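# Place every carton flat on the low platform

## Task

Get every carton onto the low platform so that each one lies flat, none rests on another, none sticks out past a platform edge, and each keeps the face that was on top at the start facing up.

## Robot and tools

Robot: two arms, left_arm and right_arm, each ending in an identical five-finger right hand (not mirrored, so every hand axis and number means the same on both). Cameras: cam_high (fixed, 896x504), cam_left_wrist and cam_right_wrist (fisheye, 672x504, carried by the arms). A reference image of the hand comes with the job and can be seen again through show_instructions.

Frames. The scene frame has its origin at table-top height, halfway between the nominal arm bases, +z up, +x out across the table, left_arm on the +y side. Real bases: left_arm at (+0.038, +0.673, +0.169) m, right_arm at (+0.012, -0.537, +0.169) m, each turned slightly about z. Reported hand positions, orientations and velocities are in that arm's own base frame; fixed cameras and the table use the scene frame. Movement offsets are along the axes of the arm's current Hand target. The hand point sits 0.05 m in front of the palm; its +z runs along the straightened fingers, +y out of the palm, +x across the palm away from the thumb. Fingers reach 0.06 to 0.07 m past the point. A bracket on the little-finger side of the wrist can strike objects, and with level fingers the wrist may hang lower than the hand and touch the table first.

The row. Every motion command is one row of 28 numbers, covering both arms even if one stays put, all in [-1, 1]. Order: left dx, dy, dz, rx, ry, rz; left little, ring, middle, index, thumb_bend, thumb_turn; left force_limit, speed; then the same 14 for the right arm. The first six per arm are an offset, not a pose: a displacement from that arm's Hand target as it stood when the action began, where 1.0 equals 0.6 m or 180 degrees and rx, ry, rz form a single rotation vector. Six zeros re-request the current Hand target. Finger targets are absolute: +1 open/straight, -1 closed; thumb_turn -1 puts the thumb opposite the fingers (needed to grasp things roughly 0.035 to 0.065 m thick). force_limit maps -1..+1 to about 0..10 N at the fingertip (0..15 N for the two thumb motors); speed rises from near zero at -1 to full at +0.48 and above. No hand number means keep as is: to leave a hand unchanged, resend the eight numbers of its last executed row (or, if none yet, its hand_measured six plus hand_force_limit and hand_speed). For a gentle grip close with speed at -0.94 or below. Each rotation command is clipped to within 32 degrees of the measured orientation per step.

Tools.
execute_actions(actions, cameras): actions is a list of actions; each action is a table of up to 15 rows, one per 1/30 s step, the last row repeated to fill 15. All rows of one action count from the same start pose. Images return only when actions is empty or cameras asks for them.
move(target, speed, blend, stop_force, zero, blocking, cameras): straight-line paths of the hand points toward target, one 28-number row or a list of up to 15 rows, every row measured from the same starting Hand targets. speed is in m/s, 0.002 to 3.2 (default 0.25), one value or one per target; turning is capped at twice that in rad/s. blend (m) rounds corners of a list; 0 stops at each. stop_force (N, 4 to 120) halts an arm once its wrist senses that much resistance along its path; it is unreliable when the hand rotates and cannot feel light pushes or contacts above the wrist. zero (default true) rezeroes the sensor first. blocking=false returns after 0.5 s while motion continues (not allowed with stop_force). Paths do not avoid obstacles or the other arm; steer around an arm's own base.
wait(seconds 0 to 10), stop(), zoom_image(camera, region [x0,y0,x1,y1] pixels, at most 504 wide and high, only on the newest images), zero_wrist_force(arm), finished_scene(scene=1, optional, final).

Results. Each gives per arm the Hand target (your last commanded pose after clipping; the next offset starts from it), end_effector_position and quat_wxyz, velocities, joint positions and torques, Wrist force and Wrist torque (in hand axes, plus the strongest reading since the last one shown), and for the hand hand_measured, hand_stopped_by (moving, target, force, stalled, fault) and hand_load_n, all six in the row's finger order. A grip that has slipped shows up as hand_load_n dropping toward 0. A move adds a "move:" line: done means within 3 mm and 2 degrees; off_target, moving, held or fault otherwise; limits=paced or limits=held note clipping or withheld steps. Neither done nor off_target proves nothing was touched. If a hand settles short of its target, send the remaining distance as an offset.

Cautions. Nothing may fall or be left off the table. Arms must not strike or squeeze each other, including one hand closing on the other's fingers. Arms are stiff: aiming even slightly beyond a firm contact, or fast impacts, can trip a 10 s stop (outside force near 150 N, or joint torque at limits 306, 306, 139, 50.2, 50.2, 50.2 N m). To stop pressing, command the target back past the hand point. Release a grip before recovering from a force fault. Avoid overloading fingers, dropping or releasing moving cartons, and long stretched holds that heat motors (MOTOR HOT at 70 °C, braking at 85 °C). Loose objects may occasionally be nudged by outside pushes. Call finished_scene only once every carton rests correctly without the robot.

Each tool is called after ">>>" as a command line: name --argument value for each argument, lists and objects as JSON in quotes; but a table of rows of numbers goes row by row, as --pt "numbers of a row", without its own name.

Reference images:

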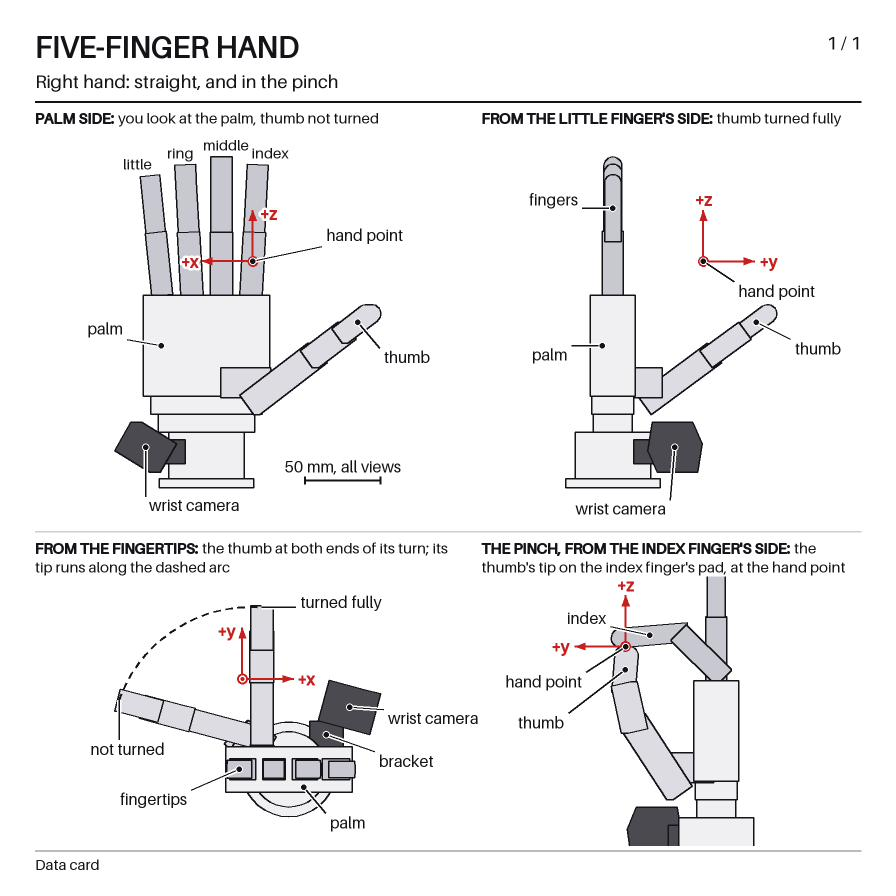

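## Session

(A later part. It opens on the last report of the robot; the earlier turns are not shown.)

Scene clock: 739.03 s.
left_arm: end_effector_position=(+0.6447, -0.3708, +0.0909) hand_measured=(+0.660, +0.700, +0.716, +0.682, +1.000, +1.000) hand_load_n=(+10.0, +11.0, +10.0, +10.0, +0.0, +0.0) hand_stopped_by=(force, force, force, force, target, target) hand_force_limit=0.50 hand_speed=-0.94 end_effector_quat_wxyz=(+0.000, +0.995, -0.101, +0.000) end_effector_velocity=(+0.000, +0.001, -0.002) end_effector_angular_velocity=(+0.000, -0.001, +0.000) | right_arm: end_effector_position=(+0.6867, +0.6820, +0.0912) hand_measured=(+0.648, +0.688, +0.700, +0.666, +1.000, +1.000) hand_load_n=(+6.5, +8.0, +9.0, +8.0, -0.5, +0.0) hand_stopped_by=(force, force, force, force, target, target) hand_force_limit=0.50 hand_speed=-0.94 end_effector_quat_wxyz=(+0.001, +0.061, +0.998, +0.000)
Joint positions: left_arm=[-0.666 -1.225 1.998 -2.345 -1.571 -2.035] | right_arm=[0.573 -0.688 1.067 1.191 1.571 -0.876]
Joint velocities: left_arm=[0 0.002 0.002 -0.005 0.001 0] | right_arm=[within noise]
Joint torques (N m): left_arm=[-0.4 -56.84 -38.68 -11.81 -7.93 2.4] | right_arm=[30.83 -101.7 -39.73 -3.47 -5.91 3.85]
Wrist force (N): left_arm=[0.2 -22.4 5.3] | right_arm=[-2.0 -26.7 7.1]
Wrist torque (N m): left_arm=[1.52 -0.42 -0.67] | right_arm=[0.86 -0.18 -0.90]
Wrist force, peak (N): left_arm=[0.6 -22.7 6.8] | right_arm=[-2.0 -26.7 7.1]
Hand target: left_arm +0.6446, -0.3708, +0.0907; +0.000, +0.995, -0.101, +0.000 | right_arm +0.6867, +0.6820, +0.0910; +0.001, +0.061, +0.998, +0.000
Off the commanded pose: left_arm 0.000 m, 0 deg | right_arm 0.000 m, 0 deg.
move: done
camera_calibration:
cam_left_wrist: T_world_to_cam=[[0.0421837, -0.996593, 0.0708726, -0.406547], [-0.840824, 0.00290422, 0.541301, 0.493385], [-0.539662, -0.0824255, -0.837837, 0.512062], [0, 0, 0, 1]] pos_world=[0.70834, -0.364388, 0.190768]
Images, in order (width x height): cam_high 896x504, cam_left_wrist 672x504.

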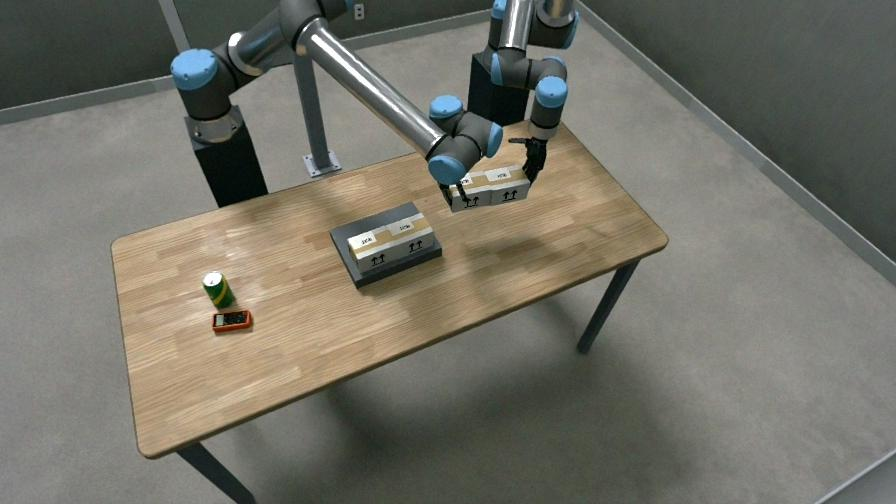

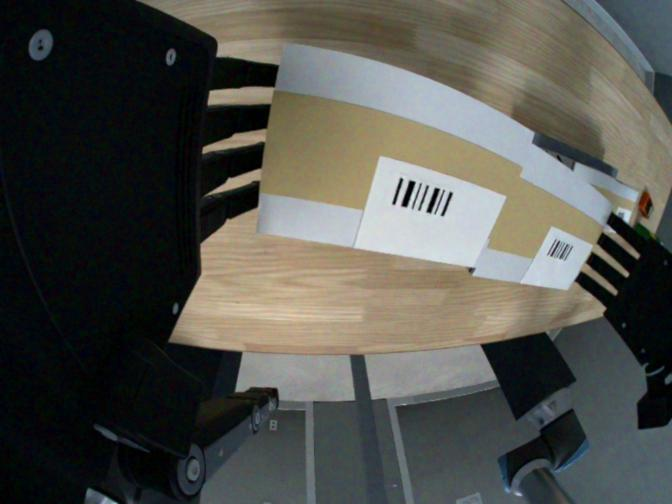

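>>> move --pt "-0.0357 0.2083 0 0 0 -0.0213 0.25 0.25 0.25 0.25 1 1 0.5 -0.94 0.0127 -0.2000 0 0 0 -0.0213 0.25 0.25 0.25 0.25 1 1 0.5 -0.94" --pt "-0.0710 0.4175 0 0 0 -0.0426 0.25 0.25 0.25 0.25 1 1 0.5 -0.94 0.0257 -0.3992 0 0 0 -0.0426 0.25 0.25 0.25 0.25 1 1 0.5 -0.94" --pt "-0.1060 0.6273 0 0 0 -0.0639 0.25 0.25 0.25 0.25 1 1 0.5 -0.94 0.0392 -0.5977 0 0 0 -0.0639 0.25 0.25 0.25 0.25 1 1 0.5 -0.94" --speed 0.12 --blend 0.01 --cameras '["cam_high","cam_left_wrist","cam_right_wrist"]'

>>> zoom_image --camera "cam_high" --region '[310, 150, 470, 300]'

Scene clock: 767.43 s.
left_arm: end_effector_position=(+0.5067, -0.7268, +0.0909) hand_measured=(+0.660, +0.700, +0.716, +0.682, +1.000, +1.000) hand_load_n=(+8.5, +9.0, +7.5, +7.5, +0.0, +0.0) hand_stopped_by=(force, force, force, force, target, target) hand_force_limit=0.50 hand_speed=-0.94 end_effector_quat_wxyz=(+0.000, +1.000, -0.001, +0.000) | right_arm: end_effector_position=(+0.6200, +0.3289, +0.0910) hand_measured=(+0.648, +0.688, +0.700, +0.666, +1.000, +1.000) hand_load_n=(+4.5, +6.0, +8.0, +6.0, +0.0, +0.0) hand_stopped_by=(force, force, force, force, target, target) hand_force_limit=0.50 hand_speed=-0.94 end_effector_quat_wxyz=(+0.001, -0.040, +0.999, +0.000)
Joint positions: left_arm=[-1.097 -1.095 1.793 -2.27 -1.571 -2.666] | right_arm=[0.151 -1.059 1.733 0.896 1.571 -1.499]
Joint torques (N m): left_arm=[6.73 -97.01 -46.03 -14.16 0.22 2.19] | right_arm=[12.77 -63.65 -37.6 7.95 -6.67 2.88]
Wrist force (N): left_arm=[0.5 -17.3 5.5] | right_arm=[-2.2 -20.5 8.0]
Wrist torque (N m): left_arm=[1.17 -0.27 -0.80] | right_arm=[0.57 -0.19 -0.70]
Wrist force, peak (N): left_arm=[0.9 -23.4 5.7] | right_arm=[-1.8 -26.5 7.4]
Hand target: left_arm +0.5068, -0.7268, +0.0910; +0.000, +1.000, -0.001, +0.000 | right_arm +0.6200, +0.3289, +0.0909; +0.001, -0.040, +0.999, +0.000
Off the commanded pose: left_arm 0.000 m, 0 deg | right_arm 0.000 m, 0 deg.
move: done
camera_calibration:
cam_left_wrist: T_world_to_cam=[[0.23996, -0.968205, 0.0707069, -0.835012], [-0.824375, -0.164765, 0.541533, 0.248254], [-0.512665, -0.188235, -0.837701, 0.317612], [0, 0, 0, 1]] pos_world=[0.567852, -0.707773, 0.190667]
cam_right_wrist: T_world_to_cam=[[-0.358566, 0.933488, 0.00548648, -0.0913566], [0.815383, 0.310328, 0.48872, -0.649653], [0.454512, 0.179712, -0.872423, -0.143655], [0, 0, 0, 1]] pos_world=[0.562251, 0.312702, 0.192672]

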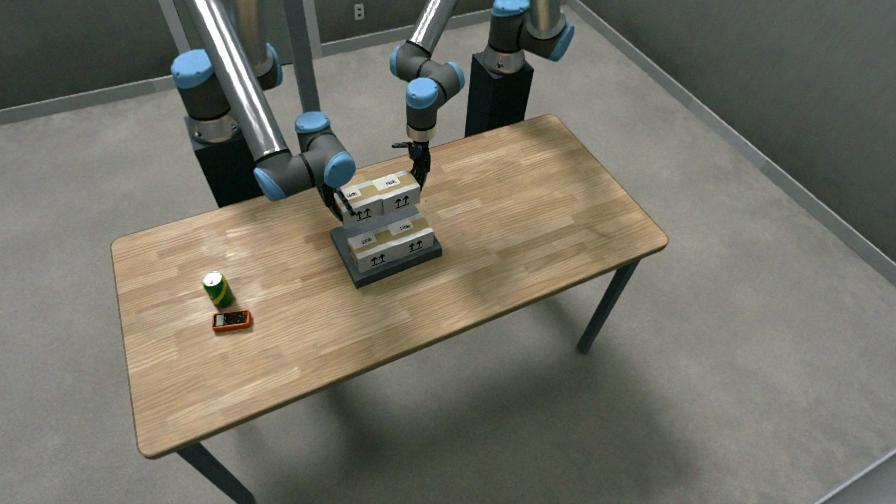

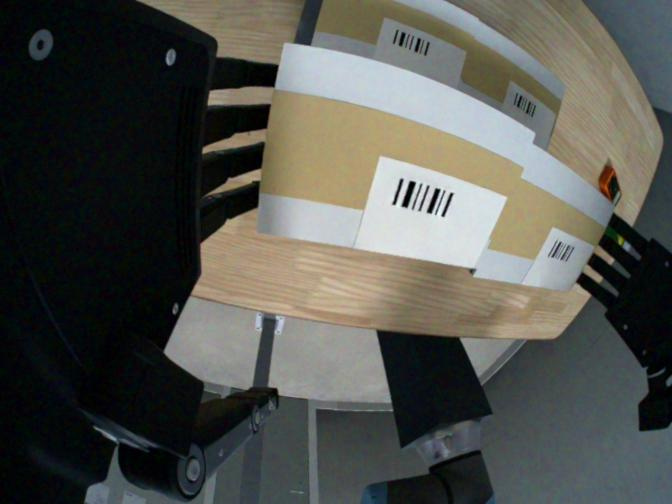

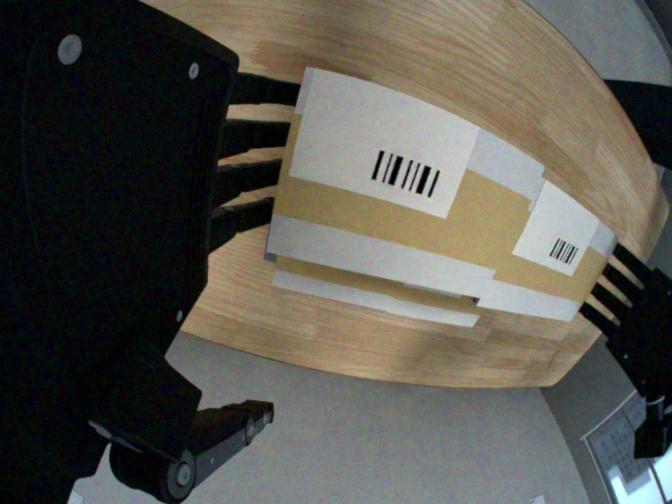

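Scaled by 3.150 from the camera's 896x504 image, which has a finer 1280x720 frame.

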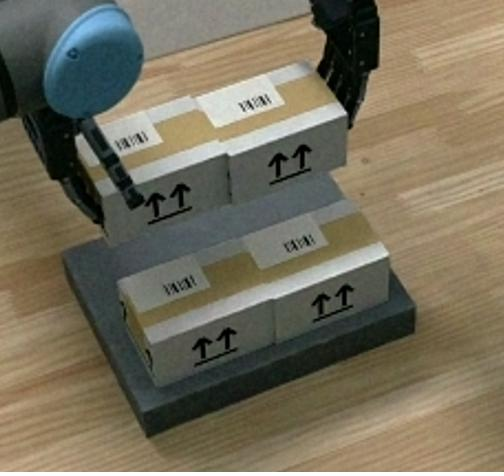

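>>> zoom_image --camera "cam_high" --region '[330, 160, 430, 235]'

Scaled by 5.040 from the camera's 896x504 image, which has a finer 1280x720 frame.

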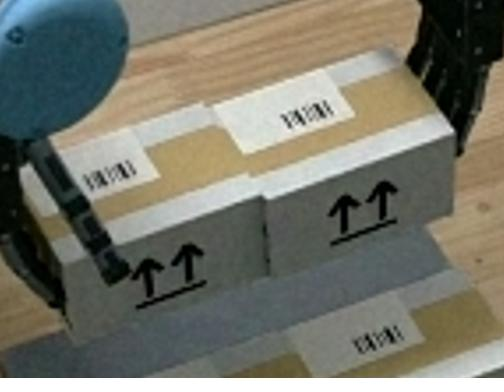

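>>> move --pt "-0.005 0 0.04 0 0 0 0.25 0.25 0.25 0.25 1 1 0.5 -0.94 0.005 0 0.04 0 0 0 0.25 0.25 0.25 0.25 1 1 0.5 -0.94" --pt "-0.005 0 0.1417 0 0 0 0.25 0.25 0.25 0.25 1 1 0.5 -0.94 0.005 0 0.1417 0 0 0 0.25 0.25 0.25 0.25 1 1 0.5 -0.94" --speed 0.06 --blend 0.01 --cameras '["cam_high","cam_left_wrist","cam_right_wrist"]'

>>> zoom_image --camera "cam_high" --region '[325, 180, 455, 295]'

Scene clock: 790.03 s.
left_arm: end_effector_position=(+0.5038, -0.7268, +0.0058) hand_measured=(+0.660, +0.700, +0.716, +0.682, +1.000, +1.000) hand_load_n=(+7.5, +8.0, +6.5, +7.0, +0.0, +0.0) hand_stopped_by=(force, force, force, force, target, target) hand_force_limit=0.50 hand_speed=-0.94 end_effector_quat_wxyz=(+0.000, +1.000, -0.001, +0.000) | right_arm: end_effector_position=(+0.6170, +0.3286, +0.0056) hand_measured=(+0.648, +0.688, +0.700, +0.666, +1.000, +1.000) hand_load_n=(+3.5, +5.0, +7.0, +5.5, +0.0, +0.0) hand_stopped_by=(force, force, force, force, target, target) hand_force_limit=0.50 hand_speed=-0.94 end_effector_quat_wxyz=(+0.001, -0.040, +0.999, +0.000)
Joint positions: left_arm=[-1.1 -0.998 1.831 -2.404 -1.571 -2.67] | right_arm=[0.151 -0.967 1.772 0.765 1.571 -1.499]
Joint torques (N m): left_arm=[-32.12 -98.57 -52.94 -6.61 0.06 -0.51] | right_arm=[25.86 -101.81 -33.61 7.97 -3.82 4.07]
Wrist force (N): left_arm=[0.1 -14.8 5.7] | right_arm=[-2.4 -17.7 7.9]
Wrist torque (N m): left_arm=[0.97 -0.31 -0.38] | right_arm=[0.45 -0.14 -0.60]
Wrist force, peak (N): left_arm=[0.7 -17.6 6.1] | right_arm=[-1.9 -21.2 7.1]
Hand target: left_arm +0.5039, -0.7269, +0.0060; +0.000, +1.000, -0.001, +0.000 | right_arm +0.6171, +0.3286, +0.0058; +0.001, -0.040, +0.999, +0.000
Off the commanded pose: left_arm 0.000 m, 0 deg | right_arm 0.000 m, 0 deg.
move: done
camera_calibration:
cam_left_wrist: T_world_to_cam=[[0.240145, -0.968149, 0.0708408, -0.828384], [-0.824379, -0.164862, 0.541497, 0.291831], [-0.512571, -0.188438, -0.837713, 0.244725], [0, 0, 0, 1]] pos_world=[0.564951, -0.707772, 0.105667]
cam_right_wrist: T_world_to_cam=[[-0.358528, 0.933503, 0.00556476, -0.0916828], [0.815616, 0.31034, 0.488323, -0.605601], [0.454123, 0.179616, -0.872645, -0.21643], [0, 0, 0, 1]] pos_world=[0.559353, 0.312403, 0.107372]

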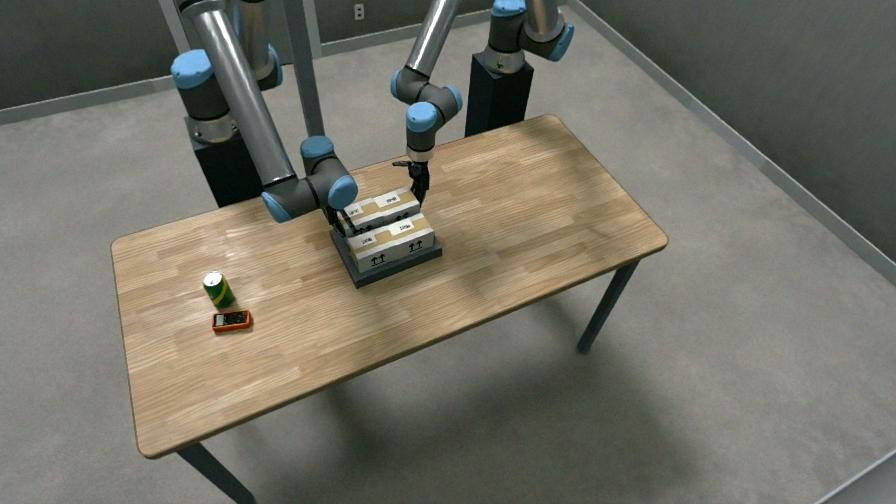

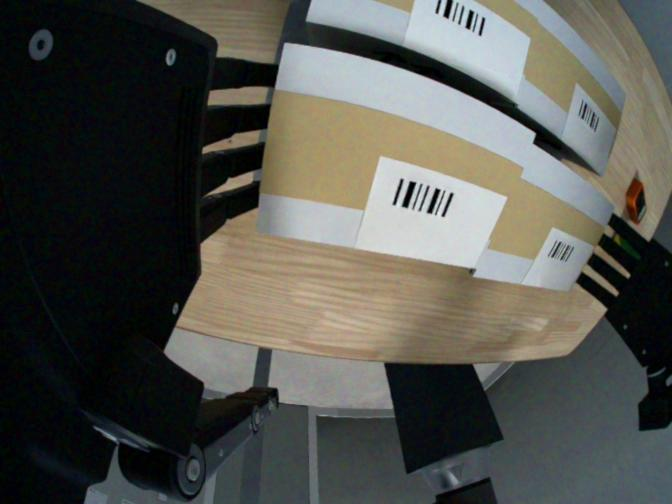

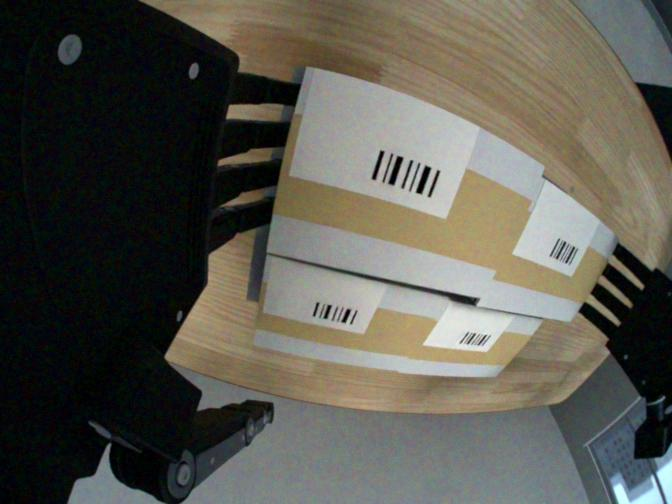

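Scaled by 3.877 from the camera's 896x504 image, which has a finer 1280x720 frame.

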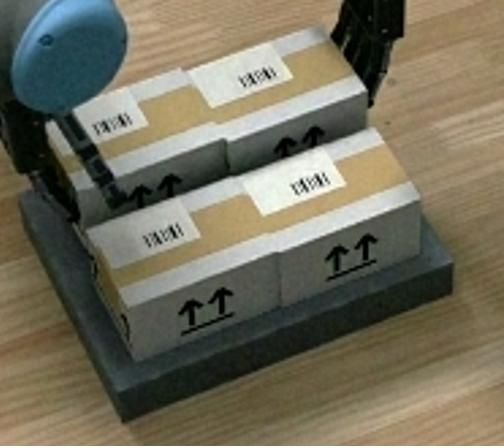

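>>> move --target '[0,0,0.03,0,0,0,0.25,0.25,0.25,0.25,1,1,0.5,-0.94,0,0,0.03,0,0,0,0.25,0.25,0.25,0.25,1,1,0.5,-0.94]' --speed 0.04

>>> move --target '[0,0,0.0333,0,0,0,0.25,0.25,0.25,0.25,1,1,0.5,-0.94,0,0,0.0333,0,0,0,0.25,0.25,0.25,0.25,1,1,0.5,-0.94]' --speed 0.015 --stop_force 4 --cameras '["cam_high"]'

>>> zoom_image --camera "cam_high" --region '[325, 180, 455, 295]'

Scene clock: 799.70 s.
left_arm: end_effector_position=(+0.5039, -0.7269, -0.0122) hand_measured=(+0.660, +0.700, +0.716, +0.682, +1.000, +1.000) hand_load_n=(+7.5, +8.0, +7.0, +7.0, -0.5, +0.0) hand_stopped_by=(force, force, force, force, target, target) hand_force_limit=0.50 hand_speed=-0.94 end_effector_quat_wxyz=(+0.000, +1.000, -0.001, +0.000) | right_arm: end_effector_position=(+0.6171, +0.3286, -0.0124) hand_measured=(+0.648, +0.688, +0.700, +0.666, +1.000, +1.000) hand_load_n=(+3.5, +5.5, +7.5, +5.5, +0.0, +0.0) hand_stopped_by=(force, force, force, force, target, target) hand_force_limit=0.50 hand_speed=-0.94 end_effector_quat_wxyz=(+0.001, -0.040, +0.999, +0.000)
Joint positions: left_arm=[-1.1 -0.975 1.835 -2.432 -1.571 -2.67] | right_arm=[0.151 -0.945 1.776 0.738 1.571 -1.499]
Joint torques (N m): left_arm=[-19.54 -106.31 -44.88 -6.46 -1.29 1.12] | right_arm=[22.44 -103.46 -26.63 7.69 -5.83 3.79]
Wrist force (N): left_arm=[0.2 -15.2 5.9] | right_arm=[-2.4 -18.2 8.0]
Wrist torque (N m): left_arm=[1.09 -0.29 -0.40] | right_arm=[0.52 -0.13 -0.63]
Wrist force, peak (N): left_arm=[0.6 -16.9 6.0] | right_arm=[-2.1 -20.5 6.4]
Hand target: left_arm +0.5039, -0.7269, -0.0120; +0.000, +1.000, -0.001, +0.000 | right_arm +0.6171, +0.3286, -0.0122; +0.001, -0.040, +0.999, +0.000
Off the commanded pose: left_arm 0.000 m, 0 deg | right_arm 0.000 m, 0 deg.
move: done

Scene clock: 801.60 s.
left_arm: end_effector_position=(+0.5039, -0.7269, -0.0209) hand_measured=(+0.660, +0.700, +0.716, +0.682, +1.000, +1.000) hand_load_n=(+6.5, +7.0, +6.5, +6.0, +0.0, +0.0) hand_stopped_by=(force, force, force, force, target, target) hand_force_limit=0.50 hand_speed=-0.94 end_effector_quat_wxyz=(+0.000, +1.000, -0.001, +0.000) | right_arm: end_effector_position=(+0.6171, +0.3286, -0.0224) hand_measured=(+0.648, +0.688, +0.700, +0.666, +1.000, +1.000) hand_load_n=(+4.0, +5.5, +7.0, +6.5, +0.0, +0.0) hand_stopped_by=(force, force, force, force, target, target) hand_force_limit=0.50 hand_speed=-0.94 end_effector_quat_wxyz=(+0.001, -0.040, +0.999, +0.000)
Joint positions: left_arm=[-1.1 -0.964 1.837 -2.445 -1.571 -2.67] | right_arm=[0.151 -0.932 1.778 0.724 1.571 -1.499]
Joint torques (N m): left_arm=[-18.05 -98.73 -49.93 -6.07 -1.42 1.26] | right_arm=[21.42 -103.8 -32.39 7.61 -5.94 3.33]
Wrist force (N): left_arm=[0.7 -15.5 0.1] | right_arm=[-2.1 -20.0 6.1]
Wrist torque (N m): left_arm=[1.18 -0.14 -0.38] | right_arm=[0.56 -0.07 -0.70]
Wrist force, peak (N): left_arm=[-2.5 -22.3 -16.5] | right_arm=[-1.9 -29.8 -16.0]
Hand target: left_arm +0.5039, -0.7269, -0.0209; +0.000, +1.000, -0.001, +0.000 (not the last commanded pose) | right_arm +0.6171, +0.3286, -0.0224; +0.001, -0.040, +0.999, +0.000 (not the last commanded pose)
Off the commanded pose: left_arm 0.011 m, 0 deg | right_arm 0.010 m, 0 deg.
move: contact (left_arm, right_arm)
Images, in order (width x height): cam_high 896x504.

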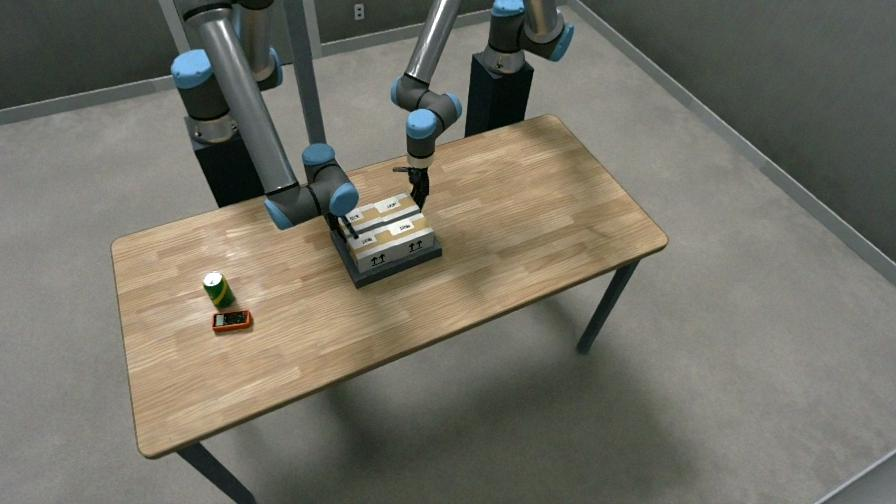

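Scaled by 3.877 from the camera's 896x504 image, which has a finer 1280x720 frame.

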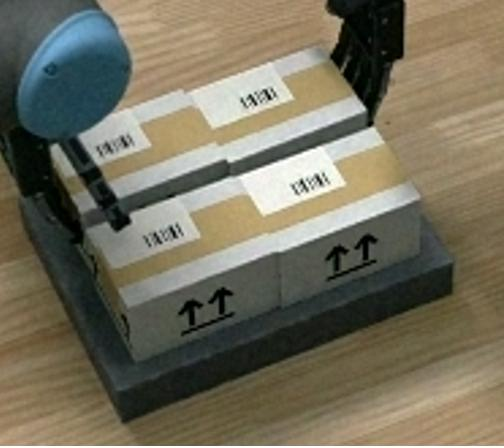

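>>> move --target '[0,0,0,0,0,0,1,1,1,1,1,1,0.5,-0.85,0,0,0,0,0,0,1,1,1,1,1,1,0.5,-0.85]'

>>> move --pt "0 0 -0.25 0 0 0 1 1 1 1 1 1 0.5 -0.85 0 0 -0.25 0 0 0 1 1 1 1 1 1 0.5 -0.85" --pt "0 -0.25 -0.25 0 0 0 1 1 1 1 1 1 0.5 -0.85 0 -0.25 -0.25 0 0 0 1 1 1 1 1 1 0.5 -0.85" --speed '[0.06,0.15]' --cameras '["cam_high","cam_left_wrist","cam_right_wrist"]'

>>> zoom_image --camera "cam_high" --region '[320, 180, 460, 300]'

Scene clock: 809.43 s.
left_arm: end_effector_position=(+0.5039, -0.7269, -0.0209) hand_measured=(+1.000, +1.000, +1.000, +1.000, +1.000, +1.000) hand_load_n=(+0.0, +0.0, +0.0, +0.0, +0.0, +0.0) hand_stopped_by=(target, target, target, target, target, target) hand_force_limit=0.50 hand_speed=-0.85 end_effector_quat_wxyz=(+0.000, +1.000, -0.001, +0.000) | right_arm: end_effector_position=(+0.6171, +0.3287, -0.0224) hand_measured=(+1.000, +1.000, +1.000, +1.000, +1.000, +1.000) hand_load_n=(+0.0, +0.0, +0.0, +0.0, +0.0, +0.0) hand_stopped_by=(target, target, target, target, target, target) hand_force_limit=0.50 hand_speed=-0.85 end_effector_quat_wxyz=(+0.001, -0.040, +0.999, +0.000)
Joint positions: left_arm=[-1.1 -0.964 1.837 -2.445 -1.571 -2.67] | right_arm=[0.151 -0.932 1.778 0.724 1.571 -1.499]
Joint torques (N m): left_arm=[-17.61 -79.41 -23.75 -4.57 -1.71 1] | right_arm=[2.91 -86.39 -27.1 5.76 2.33 3.35]
Wrist force (N): left_arm=[1.4 0.8 1.7] | right_arm=[-3.0 -1.3 2.5]
Wrist torque (N m): left_arm=[0.08 -0.27 0.24] | right_arm=[-0.24 0.25 -0.20]
Wrist force, peak (N): left_arm=[1.1 -16.1 1.2] | right_arm=[-2.5 -19.7 7.7]
Hand target: left_arm +0.5039, -0.7269, -0.0209; +0.000, +1.000, -0.001, +0.000 | right_arm +0.6171, +0.3286, -0.0224; +0.001, -0.040, +0.999, +0.000
Off the commanded pose: left_arm 0.000 m, 0 deg | right_arm 0.000 m, 0 deg.
move: done

Scene clock: 813.53 s.
left_arm: end_effector_position=(+0.5041, -0.5768, +0.1290) hand_measured=(+1.000, +1.000, +1.000, +1.000, +1.000, +1.000) hand_load_n=(+0.0, +0.0, +0.0, +0.0, +0.0, +0.0) hand_stopped_by=(target, target, target, target, target, target) hand_force_limit=0.50 hand_speed=-0.85 end_effector_quat_wxyz=(+0.000, +1.000, -0.001, +0.000) | right_arm: end_effector_position=(+0.6288, +0.1792, +0.1277) hand_measured=(+1.000, +1.000, +1.000, +1.000, +1.000, +1.000) hand_load_n=(+0.0, +0.0, +0.0, +0.0, +0.0, +0.0) hand_stopped_by=(target, target, target, target, target, target) hand_force_limit=0.50 hand_speed=-0.85 end_effector_quat_wxyz=(+0.001, -0.040, +0.999, +0.000)
Joint positions: left_arm=[-1.004 -1.29 2.001 -2.284 -1.571 -2.574] | right_arm=[-0.096 -1.147 1.793 0.923 1.571 -1.747]
Joint torques (N m): left_arm=[-21.16 -55.32 -33.64 -0.89 -3.77 -3.01] | right_arm=[-6.98 -55.68 -38.52 6.31 -0.49 2.48]
Wrist force (N): left_arm=[1.4 0.6 1.8] | right_arm=[-3.0 -1.1 3.0]
Wrist torque (N m): left_arm=[0.09 -0.24 0.11] | right_arm=[-0.25 0.23 -0.20]
Wrist force, peak (N): left_arm=[0.7 2.8 2.2] | right_arm=[-3.1 -3.0 3.0]
Hand target: left_arm +0.5040, -0.5768, +0.1289; +0.000, +1.000, -0.001, +0.000 | right_arm +0.6289, +0.1791, +0.1276; +0.001, -0.040, +0.999, +0.000
Off the commanded pose: left_arm 0.000 m, 0 deg | right_arm 0.000 m, 0 deg.
move: done
camera_calibration:
cam_left_wrist: T_world_to_cam=[[0.240156, -0.968128, 0.0710887, -0.691915], [-0.824433, -0.164752, 0.541448, 0.250214], [-0.512479, -0.18864, -0.837723, 0.376207], [0, 0, 0, 1]] pos_world=[0.565251, -0.557671, 0.228866]
cam_right_wrist: T_world_to_cam=[[-0.358601, 0.933476, 0.00535977, 0.0514269], [0.815385, 0.31043, 0.488651, -0.628392], [0.45448, 0.179601, -0.872463, -0.0887343], [0, 0, 0, 1]] pos_world=[0.571151, 0.163003, 0.229371]

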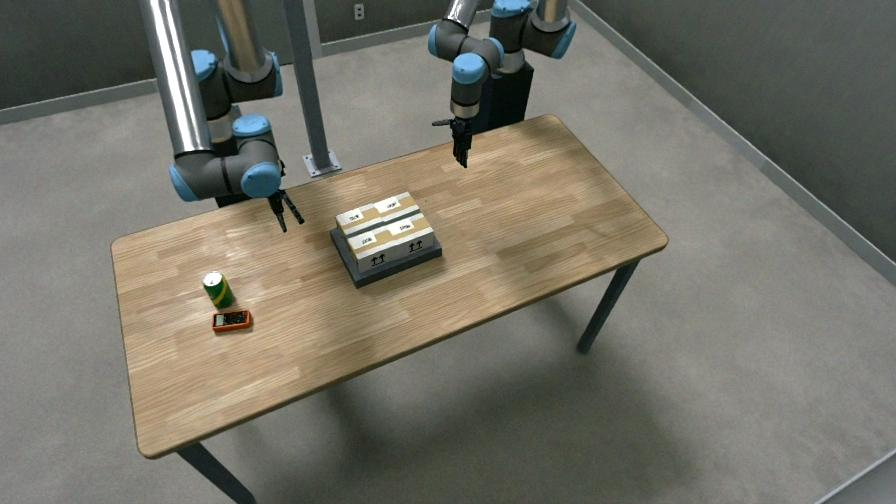

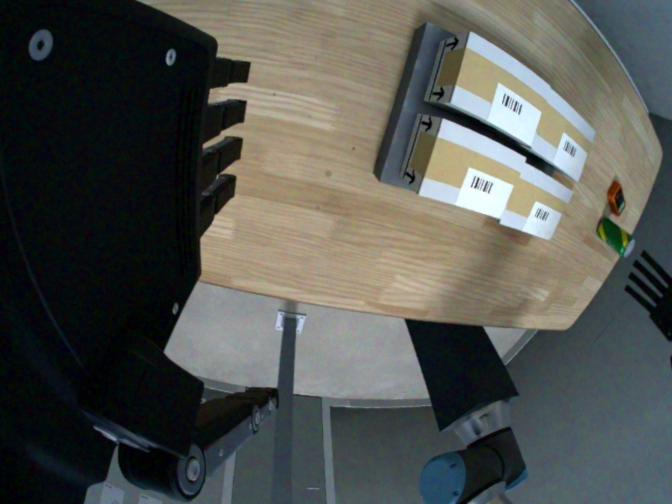

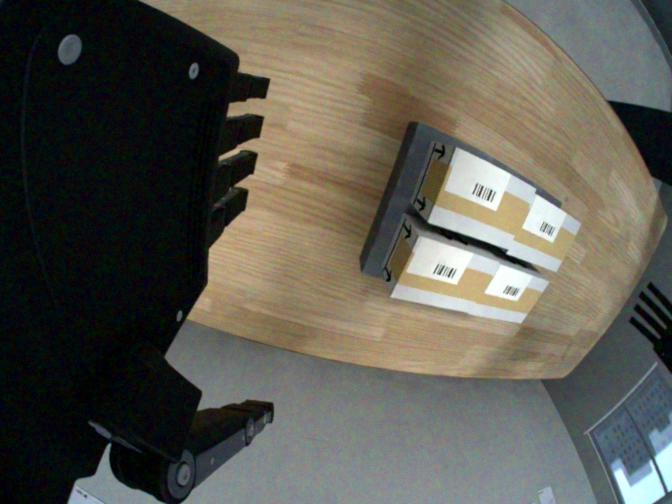

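Scaled by 3.600 from the camera's 896x504 image, which has a finer 1280x720 frame.

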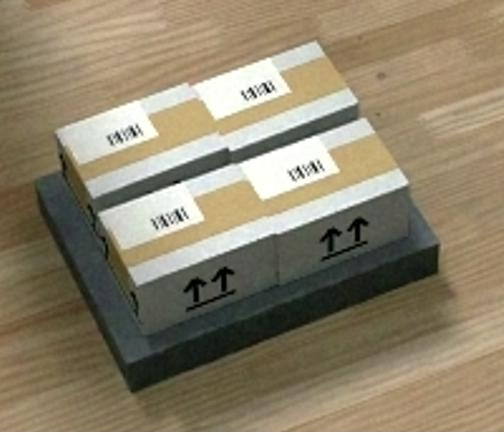

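>>> finished_scene

The scene is finished: the task was done.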